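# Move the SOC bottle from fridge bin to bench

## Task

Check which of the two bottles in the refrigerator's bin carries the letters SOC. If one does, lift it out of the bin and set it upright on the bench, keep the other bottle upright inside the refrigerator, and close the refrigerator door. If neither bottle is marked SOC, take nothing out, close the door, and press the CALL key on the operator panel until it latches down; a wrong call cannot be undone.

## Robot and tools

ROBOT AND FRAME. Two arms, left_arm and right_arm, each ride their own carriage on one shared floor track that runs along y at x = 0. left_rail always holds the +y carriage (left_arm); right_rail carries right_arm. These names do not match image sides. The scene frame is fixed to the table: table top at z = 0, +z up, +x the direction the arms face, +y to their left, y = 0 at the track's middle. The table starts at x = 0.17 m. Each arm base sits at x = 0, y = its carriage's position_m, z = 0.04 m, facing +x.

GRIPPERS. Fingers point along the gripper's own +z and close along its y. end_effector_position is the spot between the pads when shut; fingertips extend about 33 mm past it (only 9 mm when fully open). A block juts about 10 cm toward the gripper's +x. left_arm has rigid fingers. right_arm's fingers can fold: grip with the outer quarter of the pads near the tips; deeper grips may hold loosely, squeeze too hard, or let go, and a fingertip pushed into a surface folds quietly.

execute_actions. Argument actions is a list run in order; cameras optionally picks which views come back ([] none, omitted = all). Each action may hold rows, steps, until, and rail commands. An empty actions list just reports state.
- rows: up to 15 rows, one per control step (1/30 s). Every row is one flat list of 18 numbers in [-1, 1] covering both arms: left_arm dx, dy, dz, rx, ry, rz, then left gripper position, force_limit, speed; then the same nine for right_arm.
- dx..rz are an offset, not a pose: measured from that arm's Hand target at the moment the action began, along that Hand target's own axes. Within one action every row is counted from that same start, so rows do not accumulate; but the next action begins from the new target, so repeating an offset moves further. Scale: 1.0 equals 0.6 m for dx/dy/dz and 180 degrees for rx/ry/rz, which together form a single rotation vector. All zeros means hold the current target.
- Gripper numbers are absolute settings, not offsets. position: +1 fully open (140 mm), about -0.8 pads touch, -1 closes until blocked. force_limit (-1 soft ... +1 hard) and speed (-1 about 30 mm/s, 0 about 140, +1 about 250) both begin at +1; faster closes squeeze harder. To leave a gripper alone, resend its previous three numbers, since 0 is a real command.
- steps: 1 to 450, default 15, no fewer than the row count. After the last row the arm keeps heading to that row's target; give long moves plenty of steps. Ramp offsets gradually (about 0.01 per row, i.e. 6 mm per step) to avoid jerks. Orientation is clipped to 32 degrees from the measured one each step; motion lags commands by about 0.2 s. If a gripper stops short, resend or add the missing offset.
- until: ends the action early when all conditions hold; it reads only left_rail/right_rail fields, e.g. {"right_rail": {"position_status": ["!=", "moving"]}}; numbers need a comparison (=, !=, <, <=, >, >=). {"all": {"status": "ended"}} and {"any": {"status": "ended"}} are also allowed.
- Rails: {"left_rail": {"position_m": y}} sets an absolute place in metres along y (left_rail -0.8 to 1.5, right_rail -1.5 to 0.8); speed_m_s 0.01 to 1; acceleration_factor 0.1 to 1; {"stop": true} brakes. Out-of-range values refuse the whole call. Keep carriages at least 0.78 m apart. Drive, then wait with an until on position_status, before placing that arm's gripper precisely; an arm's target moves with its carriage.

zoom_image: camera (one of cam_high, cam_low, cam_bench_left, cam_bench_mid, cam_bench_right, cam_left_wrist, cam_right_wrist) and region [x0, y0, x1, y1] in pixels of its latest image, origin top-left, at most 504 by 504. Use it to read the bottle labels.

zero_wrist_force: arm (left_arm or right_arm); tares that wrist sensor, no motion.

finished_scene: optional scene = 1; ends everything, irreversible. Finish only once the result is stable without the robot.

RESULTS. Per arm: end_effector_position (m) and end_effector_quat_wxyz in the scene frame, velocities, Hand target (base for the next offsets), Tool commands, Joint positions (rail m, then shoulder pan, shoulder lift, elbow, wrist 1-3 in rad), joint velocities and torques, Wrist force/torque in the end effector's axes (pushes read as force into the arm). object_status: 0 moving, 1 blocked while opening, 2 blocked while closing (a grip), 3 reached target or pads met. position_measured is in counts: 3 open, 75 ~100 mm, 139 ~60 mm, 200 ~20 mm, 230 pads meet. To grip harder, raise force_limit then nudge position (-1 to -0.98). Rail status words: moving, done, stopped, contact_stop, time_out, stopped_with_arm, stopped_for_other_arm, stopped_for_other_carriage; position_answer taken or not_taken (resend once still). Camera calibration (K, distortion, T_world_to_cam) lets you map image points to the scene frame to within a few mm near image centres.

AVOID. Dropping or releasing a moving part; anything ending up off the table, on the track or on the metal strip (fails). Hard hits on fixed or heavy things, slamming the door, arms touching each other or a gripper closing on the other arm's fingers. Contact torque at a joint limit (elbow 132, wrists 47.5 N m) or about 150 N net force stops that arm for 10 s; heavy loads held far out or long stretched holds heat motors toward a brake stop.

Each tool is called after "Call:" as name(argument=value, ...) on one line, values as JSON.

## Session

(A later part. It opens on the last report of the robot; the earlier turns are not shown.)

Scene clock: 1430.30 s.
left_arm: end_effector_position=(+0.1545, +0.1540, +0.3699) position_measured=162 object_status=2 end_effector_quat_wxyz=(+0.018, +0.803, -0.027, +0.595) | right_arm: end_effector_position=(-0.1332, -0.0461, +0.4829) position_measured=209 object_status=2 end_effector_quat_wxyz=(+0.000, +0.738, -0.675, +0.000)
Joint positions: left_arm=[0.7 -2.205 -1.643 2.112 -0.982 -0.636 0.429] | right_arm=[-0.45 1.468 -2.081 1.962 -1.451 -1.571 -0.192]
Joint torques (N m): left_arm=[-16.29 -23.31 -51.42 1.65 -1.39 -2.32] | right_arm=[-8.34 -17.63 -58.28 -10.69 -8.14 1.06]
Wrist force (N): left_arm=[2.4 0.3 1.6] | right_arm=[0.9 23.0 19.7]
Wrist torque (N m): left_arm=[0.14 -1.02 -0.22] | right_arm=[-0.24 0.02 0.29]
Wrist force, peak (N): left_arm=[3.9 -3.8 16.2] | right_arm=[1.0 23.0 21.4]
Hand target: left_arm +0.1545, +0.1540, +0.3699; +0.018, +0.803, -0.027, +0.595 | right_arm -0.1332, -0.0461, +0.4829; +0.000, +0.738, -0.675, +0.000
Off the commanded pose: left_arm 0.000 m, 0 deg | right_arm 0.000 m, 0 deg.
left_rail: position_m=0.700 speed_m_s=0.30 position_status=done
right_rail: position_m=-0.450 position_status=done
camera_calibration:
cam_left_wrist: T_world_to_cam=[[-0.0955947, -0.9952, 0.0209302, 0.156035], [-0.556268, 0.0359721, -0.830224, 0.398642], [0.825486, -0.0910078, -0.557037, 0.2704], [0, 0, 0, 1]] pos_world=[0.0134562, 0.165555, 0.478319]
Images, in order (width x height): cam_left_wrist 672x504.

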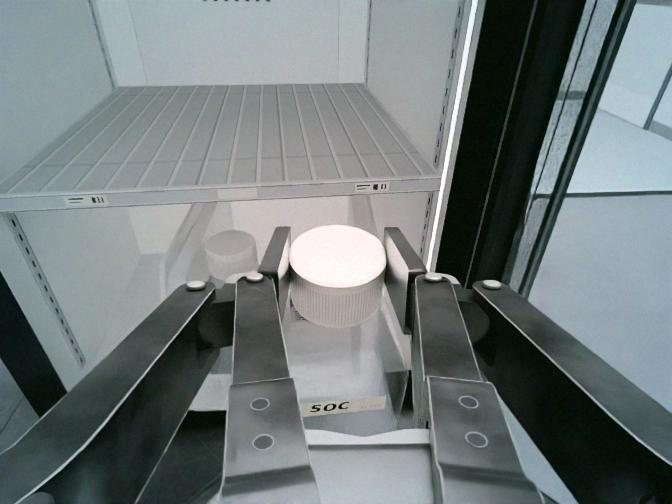

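Call:
execute_actions(actions=[{"left_rail":{"position_m":1.35,"speed_m_s":0.4,"acceleration_factor":0.3},"steps":200,"until":{"left_rail":{"position_status":["!=","moving"]}}},{"rows":[[0,0,0,0,-0.044,0,-1,1,-1,0,0,0,0,0,0,-1,-0.2,-1]],"steps":30}], cameras=["cam_left_wrist","cam_bench_left"])

Scene clock: 1449.57 s.
left_arm: end_effector_position=(+0.1545, +0.8040, +0.3699) position_measured=162 object_status=2 end_effector_quat_wxyz=(+0.016, +0.842, -0.028, +0.538) | right_arm: end_effector_position=(-0.1332, -0.0461, +0.4829) position_measured=209 object_status=2 end_effector_quat_wxyz=(+0.000, +0.738, -0.675, +0.000)
Joint positions: left_arm=[1.35 -2.178 -1.71 2.115 -1.135 -0.683 0.61] | right_arm=[-0.45 1.468 -2.081 1.962 -1.451 -1.571 -0.192]
Joint torques (N m): left_arm=[7.65 -40.73 -33.73 -3.46 -0.63 1.6] | right_arm=[-7.51 -15.69 -58.44 -11.05 -8.39 0.87]
Wrist force (N): left_arm=[1.8 0.4 1.8] | right_arm=[1.0 23.0 20.8]
Wrist torque (N m): left_arm=[0.11 -0.77 -0.40] | right_arm=[-0.16 0.09 0.29]
Wrist force, peak (N): left_arm=[-9.9 4.4 -0.6] | right_arm=[1.6 23.3 21.3]
Hand target: left_arm +0.1545, +0.8040, +0.3699; +0.016, +0.842, -0.028, +0.538 | right_arm -0.1332, -0.0461, +0.4829; +0.000, +0.738, -0.675, +0.000
Off the commanded pose: left_arm 0.000 m, 0 deg | right_arm 0.000 m, 0 deg.
left_rail: position_m=1.350 speed_m_s=0.40 position_status=done
right_rail: position_m=-0.450 position_status=done
camera_calibration:
cam_left_wrist: T_world_to_cam=[[-0.0921074, -0.995432, 0.0251239, 0.80102], [-0.665107, 0.042726, -0.745525, 0.355313], [0.741046, -0.0853784, -0.666004, 0.378366], [0, 0, 0, 1]] pos_world=[0.0297145, 0.814484, 0.496763]
Images, in order (width x height): cam_bench_left 672x504, cam_left_wrist 672x504.

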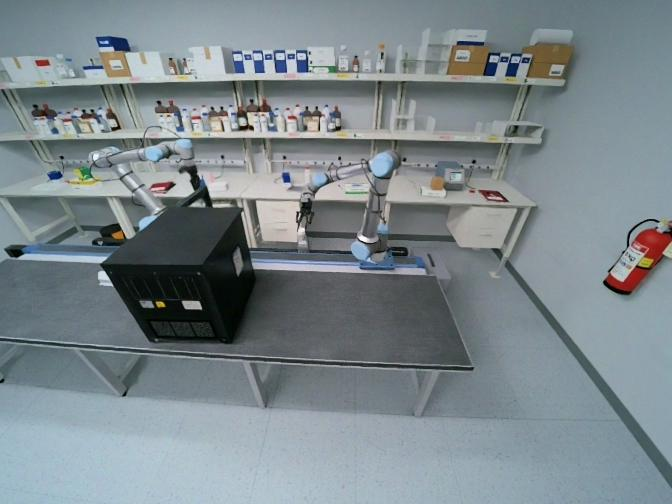

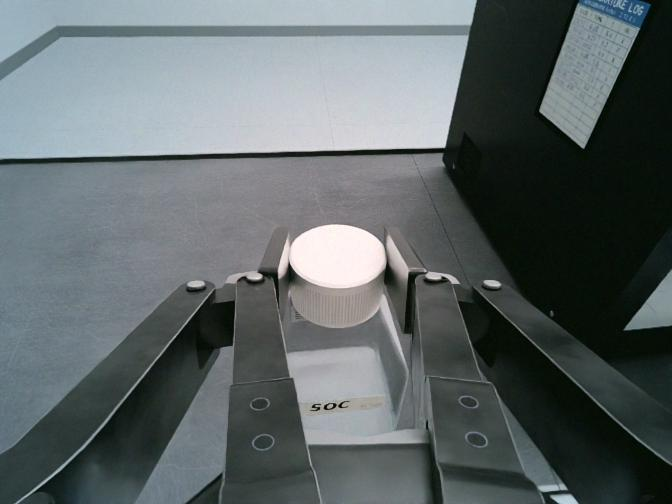

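Call:
execute_actions(actions=[{"rows":[[-0.0108,-0.0123,0.1035,0,0,0,-1,1,-1,0,0,0,0,0,0,-1,-0.2,-1]],"steps":14},{"rows":[[-0.0108,-0.0123,0.1035,0,0,0,-1,1,-1,0,0,0,0,0,0,-1,-0.2,-1]],"steps":14},{"rows":[[-0.0108,-0.0123,0.1035,0,0,0,-1,1,-1,0,0,0,0,0,0,-1,-0.2,-1]],"steps":14},{"rows":[[-0.0108,-0.0123,0.1035,0,0,0,-1,1,-1,0,0,0,0,0,0,-1,-0.2,-1]],"steps":14},{"rows":[[-0.0108,-0.0123,0.1035,0,0,0,-1,1,-1,0,0,0,0,0,0,-1,-0.2,-1]],"steps":30}], cameras=["cam_left_wrist","cam_bench_left"])

Call:
zoom_image(camera="cam_bench_left", region=[230, 180, 390, 340])

Scene clock: 1467.93 s.
left_arm: end_effector_position=(+0.4244, +0.8241, +0.2100) position_measured=162 object_status=2 end_effector_quat_wxyz=(+0.016, +0.842, -0.028, +0.538) | right_arm: end_effector_position=(-0.1332, -0.0461, +0.4829) position_measured=209 object_status=2 end_effector_quat_wxyz=(+0.000, +0.738, -0.675, +0.000)
Joint positions: left_arm=[1.35 -1.687 -1.508 2.459 -2.406 -0.437 1.446] | right_arm=[-0.45 1.468 -2.081 1.962 -1.451 -1.571 -0.192]
Joint torques (N m): left_arm=[7.65 -25.67 -21.2 -7.49 0.86 1.49] | right_arm=[-8.3 -16.8 -57.96 -11.14 -8.53 -0.17]
Wrist force (N): left_arm=[2.4 -1.0 2.4] | right_arm=[1.2 22.7 20.6]
Wrist torque (N m): left_arm=[-0.24 -0.77 -0.45] | right_arm=[-0.24 0.00 0.28]
Wrist force, peak (N): left_arm=[12.9 12.5 -21.6] | right_arm=[1.2 23.1 21.4]
Hand target: left_arm +0.4244, +0.8241, +0.2100; +0.016, +0.842, -0.028, +0.538 | right_arm -0.1332, -0.0461, +0.4829; +0.000, +0.738, -0.675, +0.000
Off the commanded pose: left_arm 0.000 m, 0 deg | right_arm 0.000 m, 0 deg.
left_rail: position_m=1.350 speed_m_s=0.40 position_status=done
right_rail: position_m=-0.450 position_status=done
camera_calibration:
cam_left_wrist: T_world_to_cam=[[-0.0921074, -0.995432, 0.0251239, 0.849896], [-0.665107, 0.042726, -0.745525, 0.414691], [0.741046, -0.0853784, -0.666004, 0.0736539], [0, 0, 0, 1]] pos_world=[0.299514, 0.834584, 0.336863]
Images, in order (width x height): cam_bench_left 672x504, cam_left_wrist 672x504.

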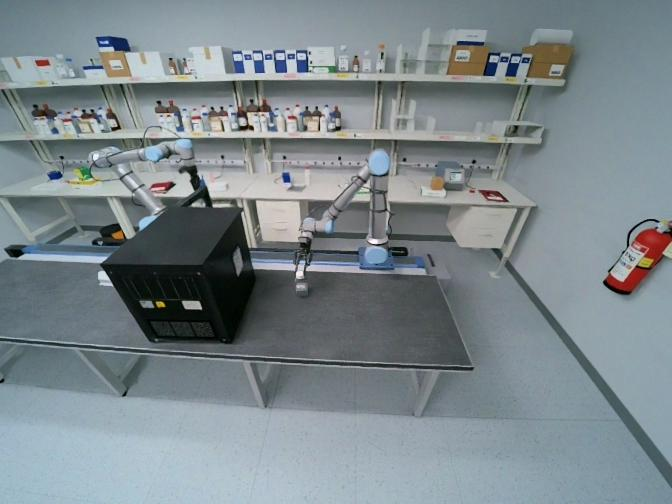

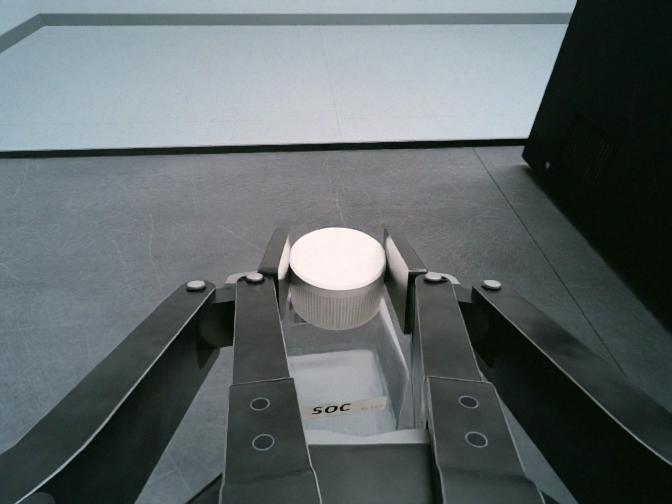

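Scaled by 3.150 from the camera's 672x504 image, which has a finer 960x720 frame.

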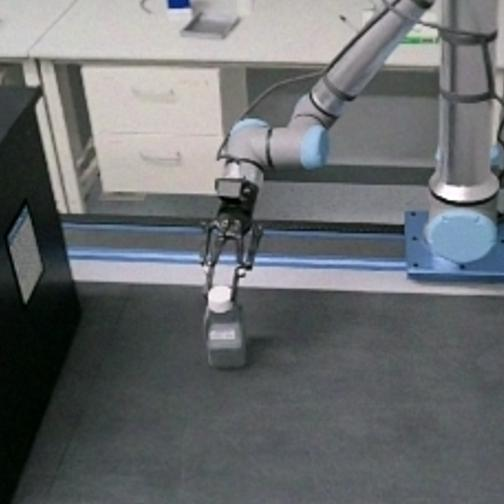

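Call:
execute_actions(actions=[{"rows":[[-0.0227,0,0.0105,0,0,0,-1,1,-1,0,0,0,0,0,0,-1,-0.2,-1]],"steps":14},{"rows":[[-0.0227,0,0.0105,0,0,0,-1,1,-1,0,0,0,0,0,0,-1,-0.2,-1]],"steps":14},{"rows":[[-0.0227,0,0.0105,0,0,0,-1,1,-1,0,0,0,0,0,0,-1,-0.2,-1]],"steps":25}], cameras=[])

Call:
execute_actions(actions=[{"rows":[[-0.006,0,0.0028,0,0,0,-1,1,-1,0,0,0,0,0,0,-1,-0.2,-1]],"steps":15}], cameras=["cam_bench_left"])

Scene clock: 1481.57 s.
left_arm: end_effector_position=(+0.4244, +0.8243, +0.1650) position_measured=162 object_status=2 end_effector_quat_wxyz=(+0.016, +0.842, -0.028, +0.538) | right_arm: end_effector_position=(-0.1332, -0.0461, +0.4829) position_measured=209 object_status=2 end_effector_quat_wxyz=(+0.000, +0.738, -0.675, +0.000)
Joint positions: left_arm=[1.35 -1.687 -1.408 2.485 -2.531 -0.437 1.446] | right_arm=[-0.45 1.468 -2.081 1.962 -1.451 -1.571 -0.192]
Joint torques (N m): left_arm=[7.14 -2.73 -2.57 -3.74 -12.28 0.8] | right_arm=[-6.33 -15.5 -58.06 -11.16 -8.38 -0.35]
Wrist force (N): left_arm=[55.0 -14.9 -35.3] | right_arm=[1.2 22.9 20.8]
Wrist torque (N m): left_arm=[0.57 -0.35 0.23] | right_arm=[-0.19 0.04 0.29]
Wrist force, peak (N): left_arm=[56.3 -15.1 -36.4] | right_arm=[1.0 23.3 21.2]
Hand target: left_arm +0.4244, +0.8243, +0.1650; +0.016, +0.842, -0.028, +0.538 | right_arm -0.1332, -0.0461, +0.4829; +0.000, +0.738, -0.675, +0.000
Off the commanded pose: left_arm 0.000 m, 0 deg | right_arm 0.000 m, 0 deg.
left_rail: position_m=1.350 speed_m_s=0.40 position_status=done
right_rail: position_m=-0.450 position_status=done
No camera images: "cameras" was empty.

Scene clock: 1491.87 s.
left_arm: end_effector_position=(+0.4253, +0.8236, +0.1638) position_measured=162 object_status=2 end_effector_quat_wxyz=(+0.017, +0.841, -0.027, +0.541) | right_arm: end_effector_position=(-0.1332, -0.0461, +0.4829) position_measured=209 object_status=2 end_effector_quat_wxyz=(+0.000, +0.738, -0.675, +0.000)
Joint positions: left_arm=[1.35 -1.687 -1.4 2.486 -2.542 -0.431 1.446] | right_arm=[-0.45 1.468 -2.081 1.962 -1.451 -1.571 -0.192]
Joint torques (N m): left_arm=[-4.65 -37.59 -24.68 -4.97 0.1 -0.47] | right_arm=[-6.44 -13.43 -57.99 -11.3 -8.6 -0.57]
Wrist force (N): left_arm=[24.5 -7.1 -12.4] | right_arm=[0.9 23.3 20.2]
Wrist torque (N m): left_arm=[0.27 -0.56 -0.03] | right_arm=[-0.13 0.03 0.27]
Wrist force, peak (N): left_arm=[125.7 -41.5 -83.5] | right_arm=[1.5 23.1 21.5]
Hand target: left_arm +0.4253, +0.8236, +0.1638; +0.017, +0.841, -0.027, +0.541 (not the last commanded pose) | right_arm -0.1332, -0.0461, +0.4829; +0.000, +0.738, -0.675, +0.000
Tool commands: left_gripper/position=-1.0 left_gripper/force_limit=+1.0 left_gripper/speed=-1.0 right_gripper/position=-1.0 right_gripper/force_limit=-0.2 right_gripper/speed=-1.0
Off the commanded pose: left_arm 0.003 m, 0 deg | right_arm 0.000 m, 0 deg.
FORCE FAULT: contact force on the left arm reached its limit, and that arm stopped for 10 seconds. The contact can be on any part of that arm, not only on its tool. That arm's remaining commands of this call were not run. That arm's target is now where it stood when the stop ended, not its last command. That arm accepts commands again.
left_rail: position_m=1.350 speed_m_s=0.40 position_status=done
right_rail: position_m=-0.450 position_status=done
Images, in order (width x height): cam_bench_left 672x504.

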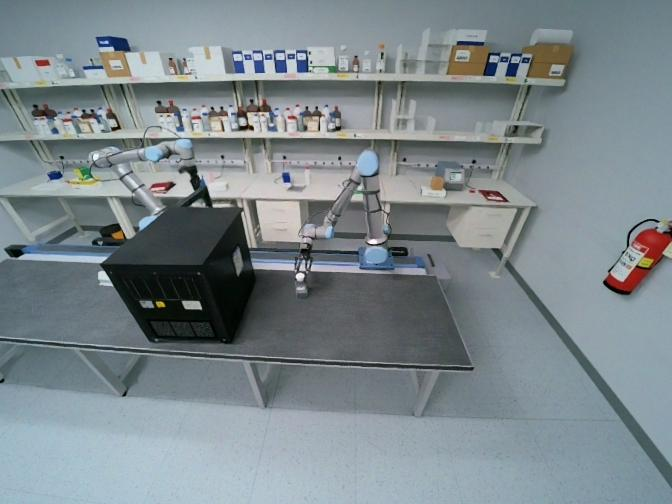

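Call:
execute_actions(actions=[{"rows":[[0.0012,0,-0.0005,0,0,0,-1,1,-1,0,0,0,0,0,0,-1,-0.2,-1]],"steps":20}], cameras=["cam_left_wrist"])

Call:
zoom_image(camera="cam_left_wrist", region=[200, 200, 480, 480])

Scene clock: 1499.60 s.
left_arm: end_effector_position=(+0.4253, +0.8236, +0.1646) position_measured=162 object_status=2 end_effector_quat_wxyz=(+0.017, +0.841, -0.027, +0.541) | right_arm: end_effector_position=(-0.1332, -0.0461, +0.4829) position_measured=209 object_status=2 end_effector_quat_wxyz=(+0.000, +0.738, -0.675, +0.000)
Joint positions: left_arm=[1.35 -1.687 -1.402 2.486 -2.54 -0.431 1.446] | right_arm=[-0.45 1.468 -2.081 1.962 -1.451 -1.571 -0.192]
Joint torques (N m): left_arm=[8.46 -50.5 -35.97 -3.38 6.64 0.7] | right_arm=[-6.76 -13.25 -58.42 -11.19 -8.79 -0.76]
Wrist force (N): left_arm=[1.3 7.6 1.5] | right_arm=[1.0 22.9 19.8]
Wrist torque (N m): left_arm=[1.70 -0.43 -0.43] | right_arm=[-0.21 0.03 0.28]
Wrist force, peak (N): left_arm=[23.5 -6.5 -11.9] | right_arm=[1.0 23.2 21.1]
Hand target: left_arm +0.4253, +0.8236, +0.1646; +0.017, +0.841, -0.027, +0.541 | right_arm -0.1332, -0.0461, +0.4829; +0.000, +0.738, -0.675, +0.000
Off the commanded pose: left_arm 0.000 m, 0 deg | right_arm 0.000 m, 0 deg.
left_rail: position_m=1.350 speed_m_s=0.40 position_status=done
right_rail: position_m=-0.450 position_status=done
camera_calibration:
cam_left_wrist: T_world_to_cam=[[-0.0929528, -0.995311, 0.0267565, 0.850537], [-0.66031, 0.0415091, -0.749845, 0.381123], [0.745218, -0.0873678, -0.661072, 0.0417133], [0, 0, 0, 1]] pos_world=[0.299634, 0.834374, 0.290601]
Images, in order (width x height): cam_left_wrist 672x504.

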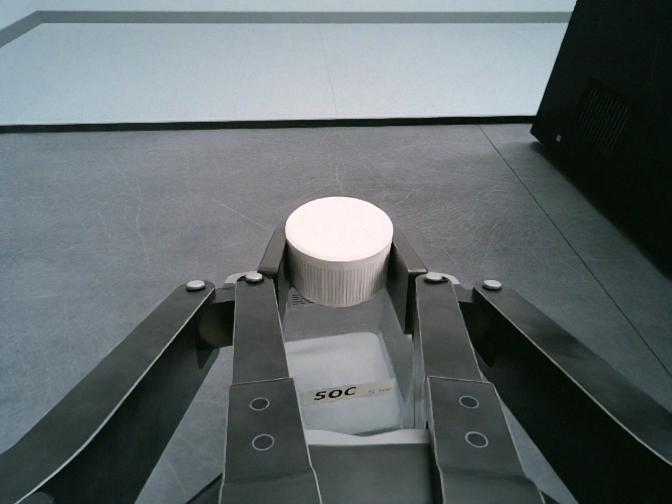

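Scaled by 1.800 from the camera's 672x504 image, which has a finer 960x720 frame.

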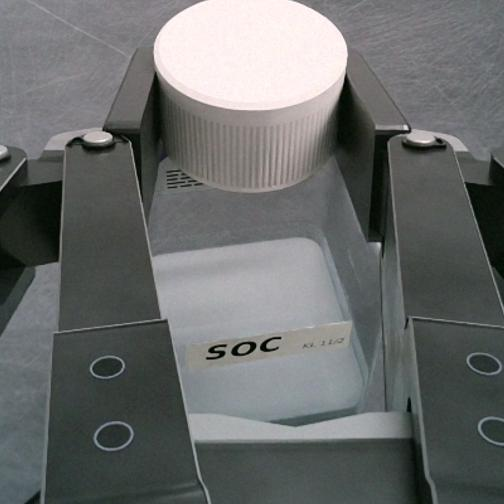

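Call:
execute_actions(actions=[{"rows":[[0,0,0,0,0,0,-0.1,1,-1,0,0,0,0,0,0,-1,-0.2,-1]],"steps":45}], cameras=["cam_left_wrist","cam_bench_left"])

Call:
zoom_image(camera="cam_bench_left", region=[270, 220, 350, 310])

Scene clock: 1512.70 s.
left_arm: end_effector_position=(+0.4253, +0.8235, +0.1646) position_measured=141 object_status=3 end_effector_quat_wxyz=(+0.017, +0.841, -0.027, +0.541) | right_arm: end_effector_position=(-0.1332, -0.0461, +0.4829) position_measured=209 object_status=2 end_effector_quat_wxyz=(+0.000, +0.738, -0.675, +0.000)
Joint positions: left_arm=[1.35 -1.687 -1.402 2.486 -2.54 -0.431 1.446] | right_arm=[-0.45 1.468 -2.081 1.962 -1.451 -1.571 -0.192]
Joint torques (N m): left_arm=[5.93 -28.95 -20.09 -4.45 -0.27 -0.08] | right_arm=[-5.71 -13.29 -57.99 -11.39 -8.6 -1.53]
Wrist force (N): left_arm=[3.9 7.8 0.6] | right_arm=[0.7 23.1 19.8]
Wrist torque (N m): left_arm=[1.73 -0.40 -0.43] | right_arm=[-0.20 0.06 0.28]
Wrist force, peak (N): left_arm=[8.8 5.8 -4.0] | right_arm=[1.1 23.2 21.1]
Hand target: left_arm +0.4253, +0.8236, +0.1646; +0.017, +0.841, -0.027, +0.541 | right_arm -0.1332, -0.0461, +0.4829; +0.000, +0.738, -0.675, +0.000
Off the commanded pose: left_arm 0.000 m, 0 deg | right_arm 0.000 m, 0 deg.
left_rail: position_m=1.350 speed_m_s=0.40 position_status=done
right_rail: position_m=-0.450 position_status=done
camera_calibration:
cam_left_wrist: T_world_to_cam=[[-0.0929598, -0.995306, 0.0268971, 0.850492], [-0.660316, 0.0414085, -0.749846, 0.381284], [0.745212, -0.0874661, -0.661066, 0.0418617], [0, 0, 0, 1]] pos_world=[0.299633, 0.834373, 0.290702]
Images, in order (width x height): cam_bench_left 672x504, cam_left_wrist 672x504.

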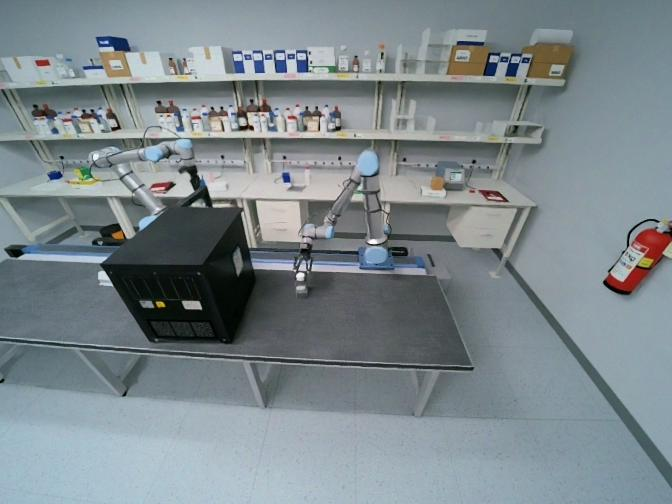

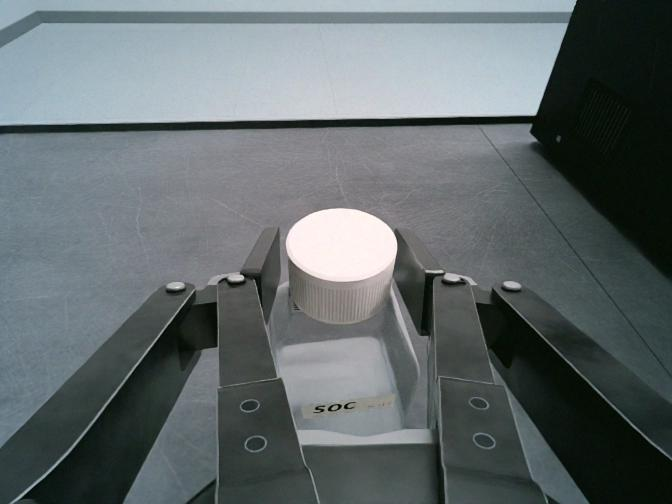

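Scaled by 5.600 from the camera's 672x504 image, which has a finer 960x720 frame.

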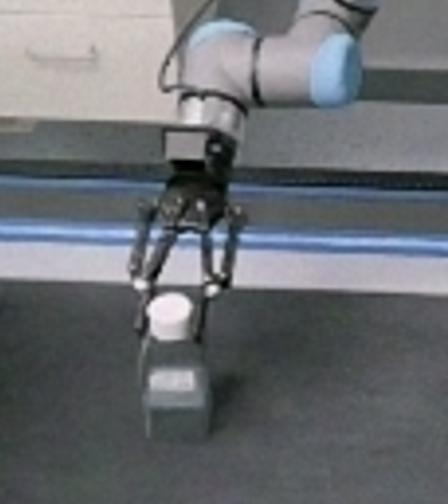

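Call:
execute_actions(actions=[{"rows":[[0,0,0,0,0,0,0.05,1,-1,0,0,0,0,0,0,-1,-0.2,-1]],"steps":25},{"rows":[[0,0,-0.05,0,0,0,0.05,1,-1,0,0,0,0,0,0,-1,-0.2,-1]],"steps":14},{"rows":[[0,0,-0.1,0,0,0,0.05,1,-1,0,0,0,0,0,0,-1,-0.2,-1]],"steps":14},{"rows":[[0.05,0,-0.15,0,0,0,0.05,1,-1,0,0,0,0,0,0,-1,-0.2,-1]],"steps":30}], cameras=["cam_left_wrist","cam_bench_left","cam_bench_mid"])

Call:
zoom_image(camera="cam_bench_mid", region=[330, 160, 570, 360])

Scene clock: 1527.03 s.
left_arm: end_effector_position=(+0.2742, +0.8332, +0.2665) position_measured=123 object_status=3 end_effector_quat_wxyz=(+0.017, +0.841, -0.027, +0.541) | right_arm: end_effector_position=(-0.1332, -0.0461, +0.4829) position_measured=209 object_status=2 end_effector_quat_wxyz=(+0.000, +0.738, -0.675, +0.000)
Joint positions: left_arm=[1.35 -1.998 -1.706 2.357 -1.559 -0.554 0.83] | right_arm=[-0.45 1.468 -2.081 1.962 -1.451 -1.571 -0.192]
Joint torques (N m): left_arm=[-16.24 -15.08 -47.93 -1.1 -0.92 -2.35] | right_arm=[-5.85 -11.7 -57.9 -11.06 -8.67 -1.52]
Wrist force (N): left_arm=[3.5 7.6 0.2] | right_arm=[1.4 23.1 20.8]
Wrist torque (N m): left_arm=[1.72 -0.33 -0.23] | right_arm=[-0.15 -0.03 0.28]
Wrist force, peak (N): left_arm=[-7.0 -3.1 23.6] | right_arm=[1.4 23.0 21.5]
Hand target: left_arm +0.2742, +0.8332, +0.2665; +0.017, +0.841, -0.027, +0.541 | right_arm -0.1332, -0.0461, +0.4829; +0.000, +0.738, -0.675, +0.000
Off the commanded pose: left_arm 0.000 m, 0 deg | right_arm 0.000 m, 0 deg.
left_rail: position_m=1.350 speed_m_s=0.40 position_status=done
right_rail: position_m=-0.450 position_status=done
camera_calibration:
cam_left_wrist: T_world_to_cam=[[-0.0928863, -0.995315, 0.0268305, 0.843392], [-0.660319, 0.0414099, -0.749843, 0.357582], [0.745219, -0.0873668, -0.661072, 0.222517], [0, 0, 0, 1]] pos_world=[0.148634, 0.844074, 0.392601]
Images, in order (width x height): cam_bench_left 672x504, cam_bench_mid 672x504, cam_left_wrist 672x504.

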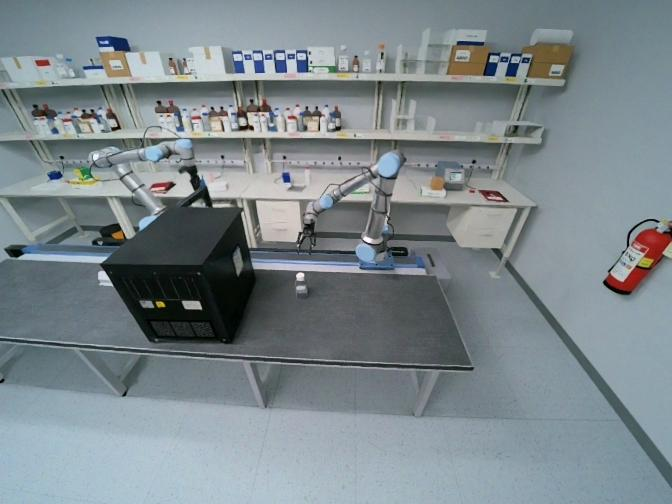

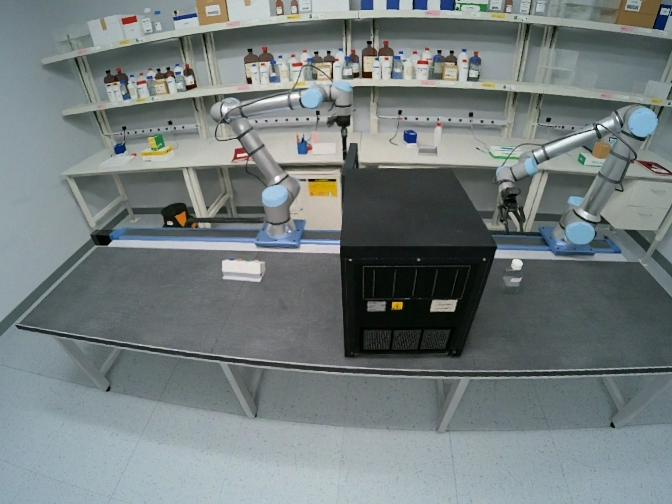

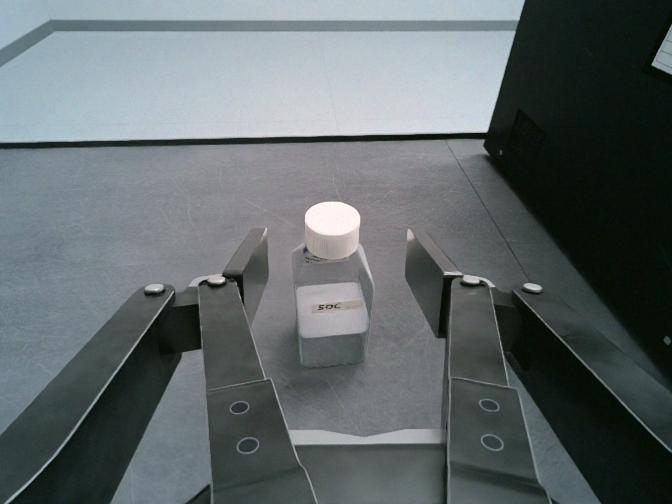

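Scaled by 2.100 from the camera's 672x504 image, which has a finer 960x720 frame.

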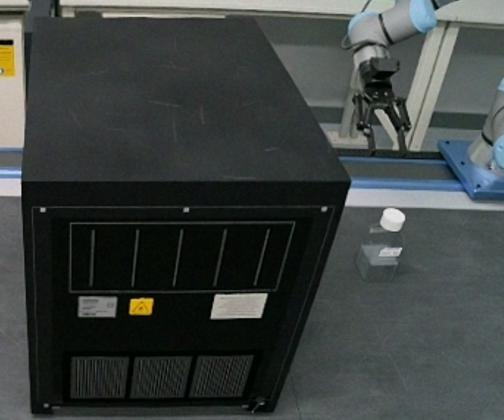

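Call:
execute_actions(actions=[{"rows":[[-0.0648,0.0053,-0.062,0,0,0,0.05,1,-1,0,0,0,0,0,0,-1,-0.2,-1]],"steps":14},{"rows":[[-0.0648,0.0053,-0.062,0,0,0,-1,-1,-0.5,0,0,0,0,0,0,-1,-0.2,-1]],"steps":14},{"rows":[[-0.0648,0.0053,-0.062,0,0,0,-1,-1,-0.5,0,0,0,0,0,0,-1,-0.2,-1]],"steps":14},{"rows":[[0,0,0,0,0.069,0,-1,-1,-0.5,0,0,0,0,0,0,-1,-0.2,-1]],"steps":15},{"rows":[[0,0,0,0,0.068,0,-1,-1,-0.5,0,0,0,0,0,0,-1,-0.2,-1]],"steps":25},{"left_rail":{"position_m":0.7,"speed_m_s":0.6,"acceleration_factor":0.5},"steps":200,"until":{"left_rail":{"position_status":["!=","moving"]}}}], cameras=["cam_left_wrist"])

Call:
zoom_image(camera="cam_left_wrist", region=[100, 120, 560, 440])

Scene clock: 1553.63 s.
left_arm: end_effector_position=(+0.1240, +0.1835, +0.2067) position_measured=232 object_status=3 end_effector_quat_wxyz=(+0.023, +0.706, -0.023, +0.708) | right_arm: end_effector_position=(-0.1332, -0.0461, +0.4829) position_measured=209 object_status=2 end_effector_quat_wxyz=(+0.000, +0.738, -0.675, +0.000)
Joint positions: left_arm=[0.7 -2.311 -1.247 2.231 -0.98 -0.676 -0.003] | right_arm=[-0.45 1.468 -2.081 1.962 -1.451 -1.571 -0.192]
Joint torques (N m): left_arm=[1.14 -48.13 -17.58 2.71 0.01 -2.23] | right_arm=[-7.03 -11.21 -58.38 -11.27 -9.04 -1.88]
Wrist force (N): left_arm=[4.1 8.1 1.3] | right_arm=[0.8 23.3 19.9]
Wrist torque (N m): left_arm=[2.01 -0.46 -0.21] | right_arm=[-0.16 0.05 0.28]
Wrist force, peak (N): left_arm=[17.3 5.4 13.2] | right_arm=[1.1 23.3 21.3]
Hand target: left_arm +0.1240, +0.1835, +0.2067; +0.023, +0.706, -0.023, +0.708 | right_arm -0.1332, -0.0461, +0.4829; +0.000, +0.738, -0.675, +0.000
Off the commanded pose: left_arm 0.000 m, 0 deg | right_arm 0.000 m, 0 deg.
left_rail: position_m=0.700 speed_m_s=0.60 position_status=done
right_rail: position_m=-0.450 position_status=done
camera_calibration:
cam_left_wrist: T_world_to_cam=[[-0.101868, -0.994721, 0.012383, 0.188296], [-0.287914, 0.0175653, -0.957495, 0.241465], [0.952223, -0.101103, -0.288183, 0.137917], [0, 0, 0, 1]] pos_world=[-0.042625, 0.197004, 0.268615]
Images, in order (width x height): cam_left_wrist 672x504.

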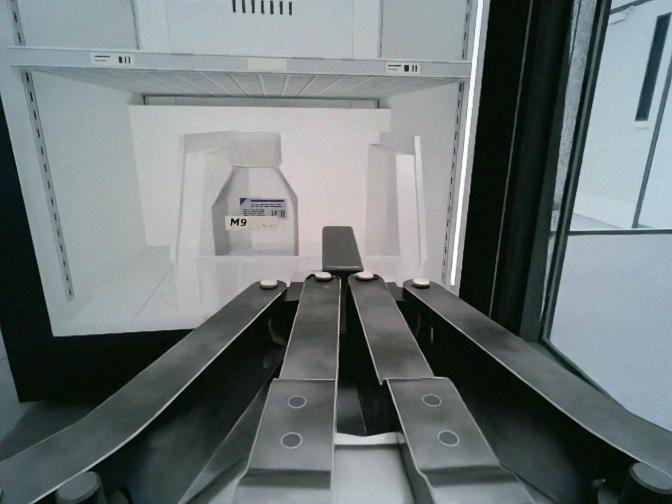

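Scaled by 1.096 from the camera's 672x504 image, which has a finer 960x720 frame.

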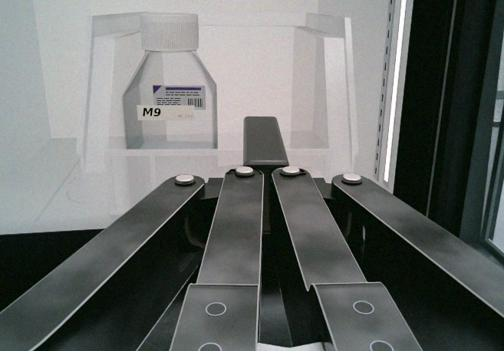

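Call:
execute_actions(actions=[{"rows":[[-0.047,-0.025,-0.002,0,0,0,-1,-1,-0.5,0,0,0,0,0,0,-1,-0.2,-1]],"steps":14},{"rows":[[-0.047,-0.025,-0.002,0,0,0,-1,-1,-0.5,0,0,0,0,0,0,-1,-0.2,-1]],"steps":14},{"rows":[[0,0,0.09,0,0,0,-1,-1,-0.5,0,0,0,0,0,0,-1,-0.2,-1]],"steps":25}], cameras=["cam_left_wrist"])

Call:
zoom_image(camera="cam_left_wrist", region=[100, 50, 560, 370])

Scene clock: 1566.80 s.
left_arm: end_effector_position=(+0.1776, +0.2101, +0.1505) position_measured=232 object_status=3 end_effector_quat_wxyz=(+0.023, +0.706, -0.023, +0.708) | right_arm: end_effector_position=(-0.1332, -0.0461, +0.4829) position_measured=209 object_status=2 end_effector_quat_wxyz=(+0.000, +0.738, -0.675, +0.000)
Joint positions: left_arm=[0.7 -2.264 -1.19 2.334 -1.139 -0.629 -0.003] | right_arm=[-0.45 1.468 -2.081 1.962 -1.451 -1.571 -0.192]
Joint torques (N m): left_arm=[7.72 -36.66 -26.31 3.89 3.04 0.51] | right_arm=[-5.77 -11.44 -58.7 -11.47 -8.75 -1.5]
Wrist force (N): left_arm=[3.8 7.8 1.4] | right_arm=[0.8 23.1 20.4]
Wrist torque (N m): left_arm=[1.88 -0.40 -0.25] | right_arm=[-0.17 0.07 0.28]
Wrist force, peak (N): left_arm=[3.3 11.3 -19.5] | right_arm=[1.6 23.1 21.1]
Hand target: left_arm +0.1776, +0.2101, +0.1505; +0.023, +0.706, -0.023, +0.708 | right_arm -0.1332, -0.0461, +0.4829; +0.000, +0.738, -0.675, +0.000
Off the commanded pose: left_arm 0.000 m, 0 deg | right_arm 0.000 m, 0 deg.
left_rail: position_m=0.700 speed_m_s=0.60 position_status=done
right_rail: position_m=-0.450 position_status=done
camera_calibration:
cam_left_wrist: T_world_to_cam=[[-0.101868, -0.994721, 0.012383, 0.221011], [-0.287914, 0.0175653, -0.957495, 0.202617], [0.952223, -0.101103, -0.288183, 0.0733811], [0, 0, 0, 1]] pos_world=[0.010975, 0.223704, 0.212415]
Images, in order (width x height): cam_left_wrist 672x504.

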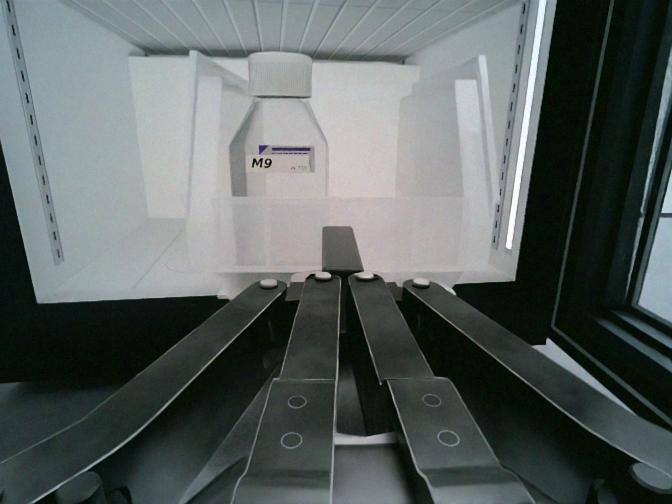

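Scaled by 1.096 from the camera's 672x504 image, which has a finer 960x720 frame.

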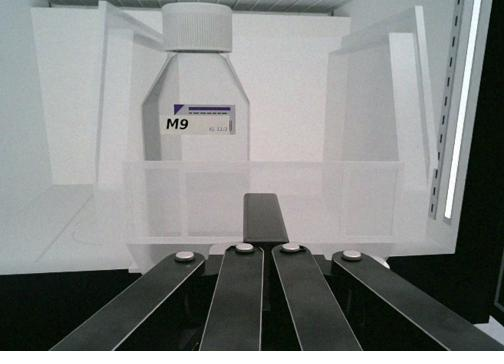

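Call:
execute_actions(actions=[{"rows":[[0,-0.02,0,0,0,0,-1,-1,-0.5,0,0,0,0,0,0,-1,-0.2,-1]],"steps":10},{"rows":[[0,-0.0033,0.0305,0,0,0,-1,-1,-0.5,0,0,0,0,0,0,-1,-0.2,-1]],"steps":14},{"rows":[[0,-0.0033,0.0305,0,0,0,-1,-1,-0.5,0,0,0,0,0,0,-1,-0.2,-1]],"steps":14},{"rows":[[0,-0.0033,0.0305,0,0,0,-1,-1,-0.5,0,0,0,0,0,0,-1,-0.2,-1]],"steps":14},{"rows":[[0,-0.0033,0.0305,0,0,0,-1,-1,-0.5,0,0,0,0,0,0,-1,-0.2,-1]],"steps":25}], cameras=["cam_left_wrist"])

Scene clock: 1584.97 s.
left_arm: end_effector_position=(+0.2519, +0.2252, +0.1507) position_measured=232 object_status=3 end_effector_quat_wxyz=(+0.023, +0.706, -0.023, +0.708) | right_arm: end_effector_position=(-0.1332, -0.0461, +0.4829) position_measured=209 object_status=2 end_effector_quat_wxyz=(+0.000, +0.738, -0.675, +0.000)
Joint positions: left_arm=[0.7 -2.15 -1.225 2.401 -1.17 -0.514 -0.004] | right_arm=[-0.45 1.468 -2.081 1.962 -1.451 -1.571 -0.192]
Joint torques (N m): left_arm=[7.82 -52.56 -4.34 -0.53 3.02 -1.77] | right_arm=[-5.94 -11.49 -58.72 -11.51 -8.84 -1.59]
Wrist force (N): left_arm=[3.3 8.1 -0.4] | right_arm=[1.0 22.7 20.9]
Wrist torque (N m): left_arm=[1.97 -0.40 -0.20] | right_arm=[-0.14 0.09 0.29]
Wrist force, peak (N): left_arm=[5.1 11.0 -11.6] | right_arm=[1.0 23.0 21.4]
Hand target: left_arm +0.2519, +0.2252, +0.1507; +0.023, +0.706, -0.023, +0.708 | right_arm -0.1332, -0.0461, +0.4829; +0.000, +0.738, -0.675, +0.000
Off the commanded pose: left_arm 0.000 m, 0 deg | right_arm 0.000 m, 0 deg.
left_rail: position_m=0.700 speed_m_s=0.60 position_status=done
right_rail: position_m=-0.450 position_status=done
camera_calibration:
cam_left_wrist: T_world_to_cam=[[-0.101868, -0.994721, 0.012383, 0.243598], [-0.287914, 0.0175653, -0.957495, 0.223935], [0.952223, -0.101103, -0.288183, 0.00421521], [0, 0, 0, 1]] pos_world=[0.085275, 0.238804, 0.212615]
Images, in order (width x height): cam_left_wrist 672x504.

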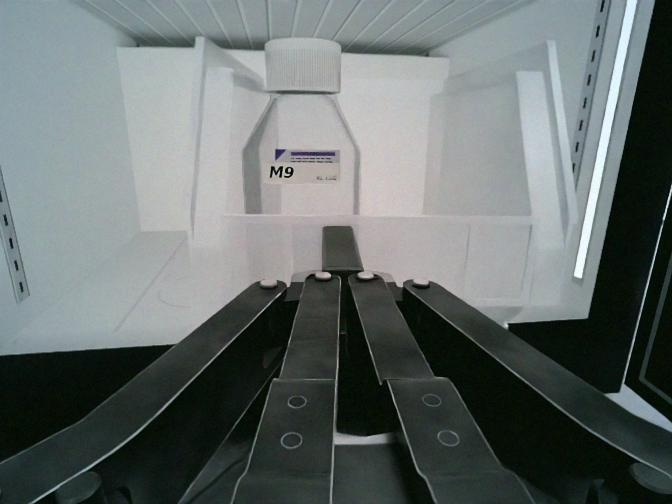

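Call:
execute_actions(actions=[{"rows":[[0,-0.0033,0.0305,0,0,0,-1,-1,-0.5,0,0,0,0,0,0,-1,-0.2,-1]],"steps":14},{"rows":[[0,-0.0033,0.0305,0,0,0,-1,-1,-0.5,0,0,0,0,0,0,-1,-0.2,-1]],"steps":14},{"rows":[[0,-0.0033,0.0305,0,0,0,-1,-1,-0.5,0,0,0,0,0,0,-1,-0.2,-1]],"steps":25}], cameras=["cam_left_wrist"])

Scene clock: 1609.57 s.
left_arm: end_effector_position=(+0.3011, +0.2238, +0.1506) position_measured=232 object_status=3 end_effector_quat_wxyz=(+0.027, +0.707, -0.023, +0.707) | right_arm: end_effector_position=(-0.1332, -0.0461, +0.4829) position_measured=209 object_status=2 end_effector_quat_wxyz=(+0.000, +0.738, -0.675, +0.000)
Joint positions: left_arm=[0.7 -2.05 -1.235 2.416 -1.181 -0.409 -0.006] | right_arm=[-0.45 1.468 -2.081 1.962 -1.451 -1.571 -0.192]
Joint torques (N m): left_arm=[-1.02 -42.11 -14.9 1.07 0.07 -0.28] | right_arm=[-8.97 -11.59 -59.12 -6.96 -9.94 -1.56]
Wrist force (N): left_arm=[3.7 14.5 -26.9] | right_arm=[0.9 20.3 16.2]
Wrist torque (N m): left_arm=[1.63 -0.29 -0.11] | right_arm=[-0.11 0.06 0.28]
Wrist force, peak (N): left_arm=[-4.2 43.5 -141.9] | right_arm=[0.8 23.1 21.4]
Hand target: left_arm +0.3011, +0.2238, +0.1506; +0.027, +0.707, -0.023, +0.707 (not the last commanded pose) | right_arm -0.1332, -0.0461, +0.4829; +0.000, +0.738, -0.675, +0.000
Tool commands: left_gripper/position=-1.0 left_gripper/force_limit=-1.0 left_gripper/speed=-0.498039 right_gripper/position=-1.0 right_gripper/force_limit=-0.2 right_gripper/speed=-1.0
Off the commanded pose: left_arm 0.007 m, 1 deg | right_arm 0.000 m, 0 deg.
FORCE FAULT: contact force on the left arm reached its limit, and that arm stopped for 10 seconds. The contact can be on any part of that arm, not only on its tool. That arm's remaining commands of this call were not run. That arm's target is now where it stood when the stop ended, not its last command. That arm accepts commands again.
left_rail: position_m=0.700 speed_m_s=0.60 position_status=done
right_rail: position_m=-0.450 position_status=done
camera_calibration:
cam_left_wrist: T_world_to_cam=[[-0.107203, -0.994058, 0.0188958, 0.247669], [-0.290866, 0.0131829, -0.956673, 0.239846], [0.950739, -0.108054, -0.29055, -0.0404213], [0, 0, 0, 1]] pos_world=[0.134744, 0.238668, 0.21303]
Images, in order (width x height): cam_left_wrist 672x504.

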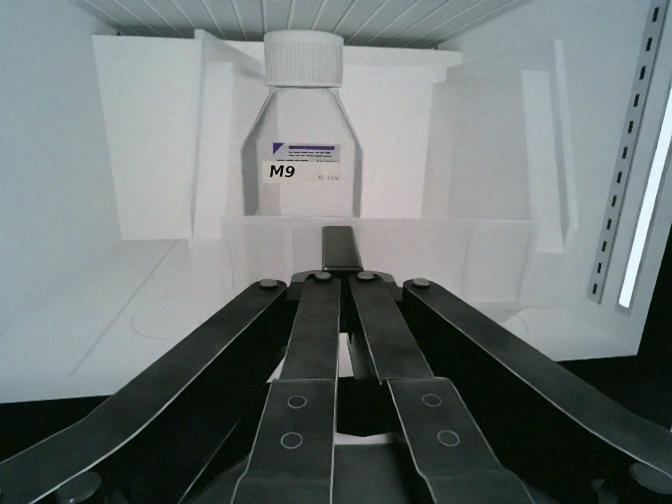

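Call:
execute_actions(actions=[{"rows":[[0,0,-0.05,0,0,0,-1,-1,-0.5,0,0,0,0,0,0,-1,-0.2,-1]],"steps":14},{"rows":[[0,0,-0.15,0,0,0,-1,-1,-0.5,0,0,0,0,0,0,-1,-0.2,-1]],"steps":14},{"rows":[[0,0,-0.17,0,0,0,-1,-1,-0.5,0,0,0,0,0,0,-1,-0.2,-1]],"steps":30}], cameras=["cam_left_wrist"])

Call:
zoom_image(camera="cam_left_wrist", region=[100, 50, 560, 370])

Scene clock: 1623.43 s.
left_arm: end_effector_position=(+0.0796, +0.2393, +0.1506) position_measured=232 object_status=3 end_effector_quat_wxyz=(+0.027, +0.707, -0.023, +0.707) | right_arm: end_effector_position=(-0.1332, -0.0461, +0.4829) position_measured=209 object_status=2 end_effector_quat_wxyz=(+0.000, +0.738, -0.675, +0.000)
Joint positions: left_arm=[0.7 -2.457 -1.18 2.309 -1.129 -0.817 -0.006] | right_arm=[-0.45 1.468 -2.081 1.962 -1.451 -1.571 -0.192]
Joint torques (N m): left_arm=[-16.07 -37.34 -26.6 4.42 -3.1 -2.32] | right_arm=[-7.22 -12.2 -59.29 -8.04 -9.65 -0.9]
Wrist force (N): left_arm=[2.4 7.6 0.6] | right_arm=[1.2 23.1 20.7]
Wrist torque (N m): left_arm=[1.87 -0.13 -0.20] | right_arm=[-0.17 0.03 0.28]
Wrist force, peak (N): left_arm=[4.1 14.7 -27.1] | right_arm=[1.0 23.9 21.0]
Hand target: left_arm +0.0796, +0.2393, +0.1506; +0.027, +0.707, -0.023, +0.707 | right_arm -0.1332, -0.0461, +0.4829; +0.000, +0.738, -0.675, +0.000
Off the commanded pose: left_arm 0.000 m, 0 deg | right_arm 0.000 m, 0 deg.
left_rail: position_m=0.700 speed_m_s=0.60 position_status=done
right_rail: position_m=-0.450 position_status=done
camera_calibration:
cam_left_wrist: T_world_to_cam=[[-0.107203, -0.994058, 0.0188958, 0.239332], [-0.290866, 0.0131829, -0.956673, 0.175215], [0.950739, -0.108054, -0.29055, 0.171842], [0, 0, 0, 1]] pos_world=[-0.0867562, 0.254168, 0.21303]
Images, in order (width x height): cam_left_wrist 672x504.

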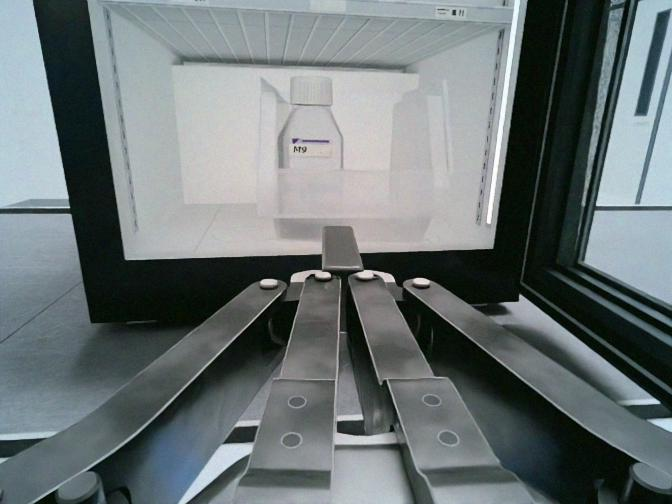

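Scaled by 1.096 from the camera's 672x504 image, which has a finer 960x720 frame.

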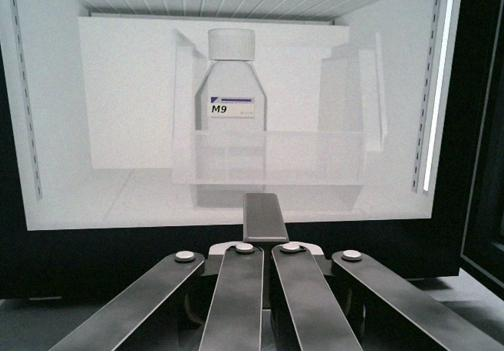

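Call:
execute_actions(actions=[{"left_rail":{"position_m":1.4,"speed_m_s":0.6,"acceleration_factor":0.5},"steps":200,"until":{"left_rail":{"position_status":["!=","moving"]}}},{"rows":[[0,0,0,0,0,0,-1,-1,-0.5,-0.0583,0.0002,0,0,0,0.0278,-1,-0.2,-1]],"steps":18},{"rows":[[0,0,0,0,0,0,-1,-1,-0.5,-0.0582,-0.0012,0,0,0,0.0278,-1,-0.2,-1]],"steps":18},{"rows":[[0,0,0,0,0,0,-1,-1,-0.5,-0.0585,-0.0007,0,0,0,0.0278,-1,-0.2,-1]],"steps":18},{"rows":[[0,0,0,0,0,0,-1,-1,-0.5,-0.0583,-0.0003,0,0,0,0.0278,-1,-0.2,-1]],"steps":18}], cameras=["cam_bench_left"])

Scene clock: 1705.67 s.
left_arm: end_effector_position=(+0.0796, +0.9393, +0.1506) position_measured=232 object_status=3 end_effector_quat_wxyz=(+0.027, +0.707, -0.023, +0.707) | right_arm: end_effector_position=(-0.1261, +0.0930, +0.4829) position_measured=209 object_status=2 end_effector_quat_wxyz=(+0.000, -0.609, +0.793, +0.000)
Joint positions: left_arm=[1.4 -2.457 -1.18 2.309 -1.129 -0.817 -0.006] | right_arm=[-0.45 1.481 -1.838 1.817 -1.55 -1.571 0.171]
Joint torques (N m): left_arm=[-4.33 -57.52 -9.66 1.24 0.77 -2.35] | right_arm=[5.48 -3.87 -40.57 -4.46 -6.06 2.61]
Wrist force (N): left_arm=[2.1 7.9 0.1] | right_arm=[0.4 6.6 -23.6]
Wrist torque (N m): left_arm=[1.96 -0.04 -0.20] | right_arm=[-0.61 -0.12 -0.05]
Wrist force, peak (N): left_arm=[2.1 9.1 0.3] | right_arm=[27.6 11.5 28.5]
Hand target: left_arm +0.0796, +0.9393, +0.1506; +0.027, +0.707, -0.023, +0.707 | right_arm -0.1261, +0.0930, +0.4829; +0.000, -0.609, +0.793, +0.000
Off the commanded pose: left_arm 0.000 m, 0 deg | right_arm 0.000 m, 0 deg.
left_rail: position_m=1.400 speed_m_s=0.60 position_status=done
right_rail: position_m=-0.450 position_status=done
Images, in order (width x height): cam_bench_left 672x504.

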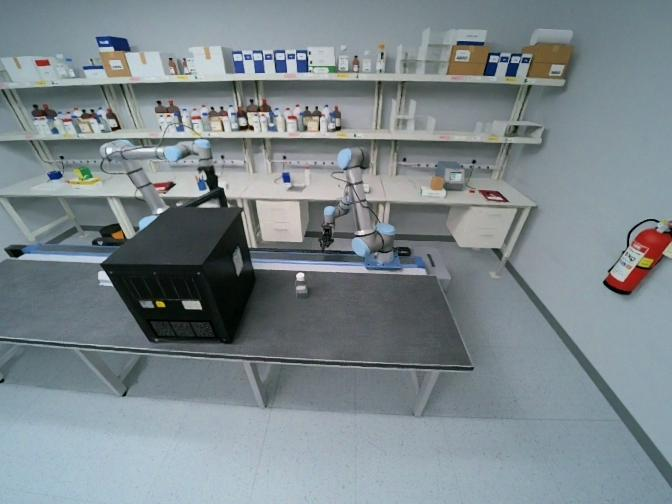

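Call:
execute_actions(actions=[{"rows":[[0,0,0,0,0,0,-1,-1,-0.5,-0.0587,0.001,0,0,0,0.0278,-1,-0.2,-1]],"steps":18},{"rows":[[0,0,0,0,0,0,-1,-1,-0.5,-0.0585,0.0012,0,0,0,0.0278,-1,-0.2,-1]],"steps":18},{"rows":[[0,0,0,0,0,0,-1,-1,-0.5,-0.0588,0.0018,0,0,0,0.0278,-1,-0.2,-1]],"steps":18},{"rows":[[0,0,0,0,0,0,-1,-1,-0.5,-0.0583,0.0018,0,0,0,0.0278,-1,-0.2,-1]],"steps":18}], cameras=[])

Scene clock: 1716.97 s.
left_arm: end_effector_position=(+0.0796, +0.9393, +0.1506) position_measured=232 object_status=3 end_effector_quat_wxyz=(+0.027, +0.707, -0.023, +0.707) | right_arm: end_effector_position=(-0.0759, +0.2237, +0.4829) position_measured=209 object_status=2 end_effector_quat_wxyz=(+0.000, -0.462, +0.887, +0.000)
Joint positions: left_arm=[1.4 -2.457 -1.18 2.309 -1.129 -0.817 -0.006] | right_arm=[-0.45 1.423 -1.63 1.645 -1.586 -1.571 0.463]
Joint torques (N m): left_arm=[7.7 -57.6 -12.76 1.15 2.1 -2.17] | right_arm=[1.49 -20.86 -46.6 -3.11 4.87 2.89]
Wrist force (N): left_arm=[2.4 7.8 0.2] | right_arm=[3.4 -21.2 -17.8]
Wrist torque (N m): left_arm=[1.92 -0.13 -0.20] | right_arm=[-0.43 -1.26 -0.13]
Wrist force, peak (N): left_arm=[2.6 8.2 0.6] | right_arm=[34.5 -11.7 -1.3]
Hand target: left_arm +0.0796, +0.9393, +0.1506; +0.027, +0.707, -0.023, +0.707 | right_arm -0.0759, +0.2237, +0.4829; +0.000, -0.462, +0.887, +0.000
Off the commanded pose: left_arm 0.000 m, 0 deg | right_arm 0.000 m, 0 deg.
left_rail: position_m=1.400 speed_m_s=0.60 position_status=done
right_rail: position_m=-0.450 position_status=done
No camera images: "cameras" was empty.

Call:
execute_actions(actions=[{"rows":[[0,0,0,0,0,0,-1,-1,-0.5,-0.0587,0.0012,0,0,0,0.0278,-1,-0.2,-1]],"steps":18},{"rows":[[0,0,0,0,0,0,-1,-1,-0.5,-0.0582,0.0025,0,0,0,0.0278,-1,-0.2,-1]],"steps":18},{"rows":[[0,0,0,0,0,0,-1,-1,-0.5,-0.059,0.0035,0,0,0,0.0278,-1,-0.2,-1]],"steps":18}], cameras=[])

Scene clock: 1726.43 s.
left_arm: end_effector_position=(+0.0796, +0.9393, +0.1506) position_measured=232 object_status=3 end_effector_quat_wxyz=(+0.027, +0.707, -0.023, +0.707) | right_arm: end_effector_position=(-0.0115, +0.3072, +0.4829) position_measured=209 object_status=2 end_effector_quat_wxyz=(+0.000, -0.342, +0.940, +0.000)
Joint positions: left_arm=[1.4 -2.457 -1.18 2.309 -1.129 -0.817 -0.006] | right_arm=[-0.45 1.354 -1.496 1.51 -1.585 -1.571 0.655]
Joint torques (N m): left_arm=[7.75 -56.99 -16.1 1.25 2.09 -2.02] | right_arm=[-9.01 -36.06 -45.53 -0.96 -1.26 2.67]
Wrist force (N): left_arm=[2.2 7.8 0.4] | right_arm=[2.4 -2.7 -14.3]
Wrist torque (N m): left_arm=[1.93 -0.07 -0.20] | right_arm=[-0.86 -0.66 -0.02]
Wrist force, peak (N): left_arm=[2.5 8.3 0.5] | right_arm=[36.5 -17.4 -1.7]
Hand target: left_arm +0.0796, +0.9393, +0.1506; +0.027, +0.707, -0.023, +0.707 | right_arm -0.0115, +0.3073, +0.4829; +0.000, -0.342, +0.940, +0.000
Off the commanded pose: left_arm 0.000 m, 0 deg | right_arm 0.000 m, 0 deg.
left_rail: position_m=1.400 speed_m_s=0.60 position_status=done
right_rail: position_m=-0.450 position_status=done
No camera images: "cameras" was empty.


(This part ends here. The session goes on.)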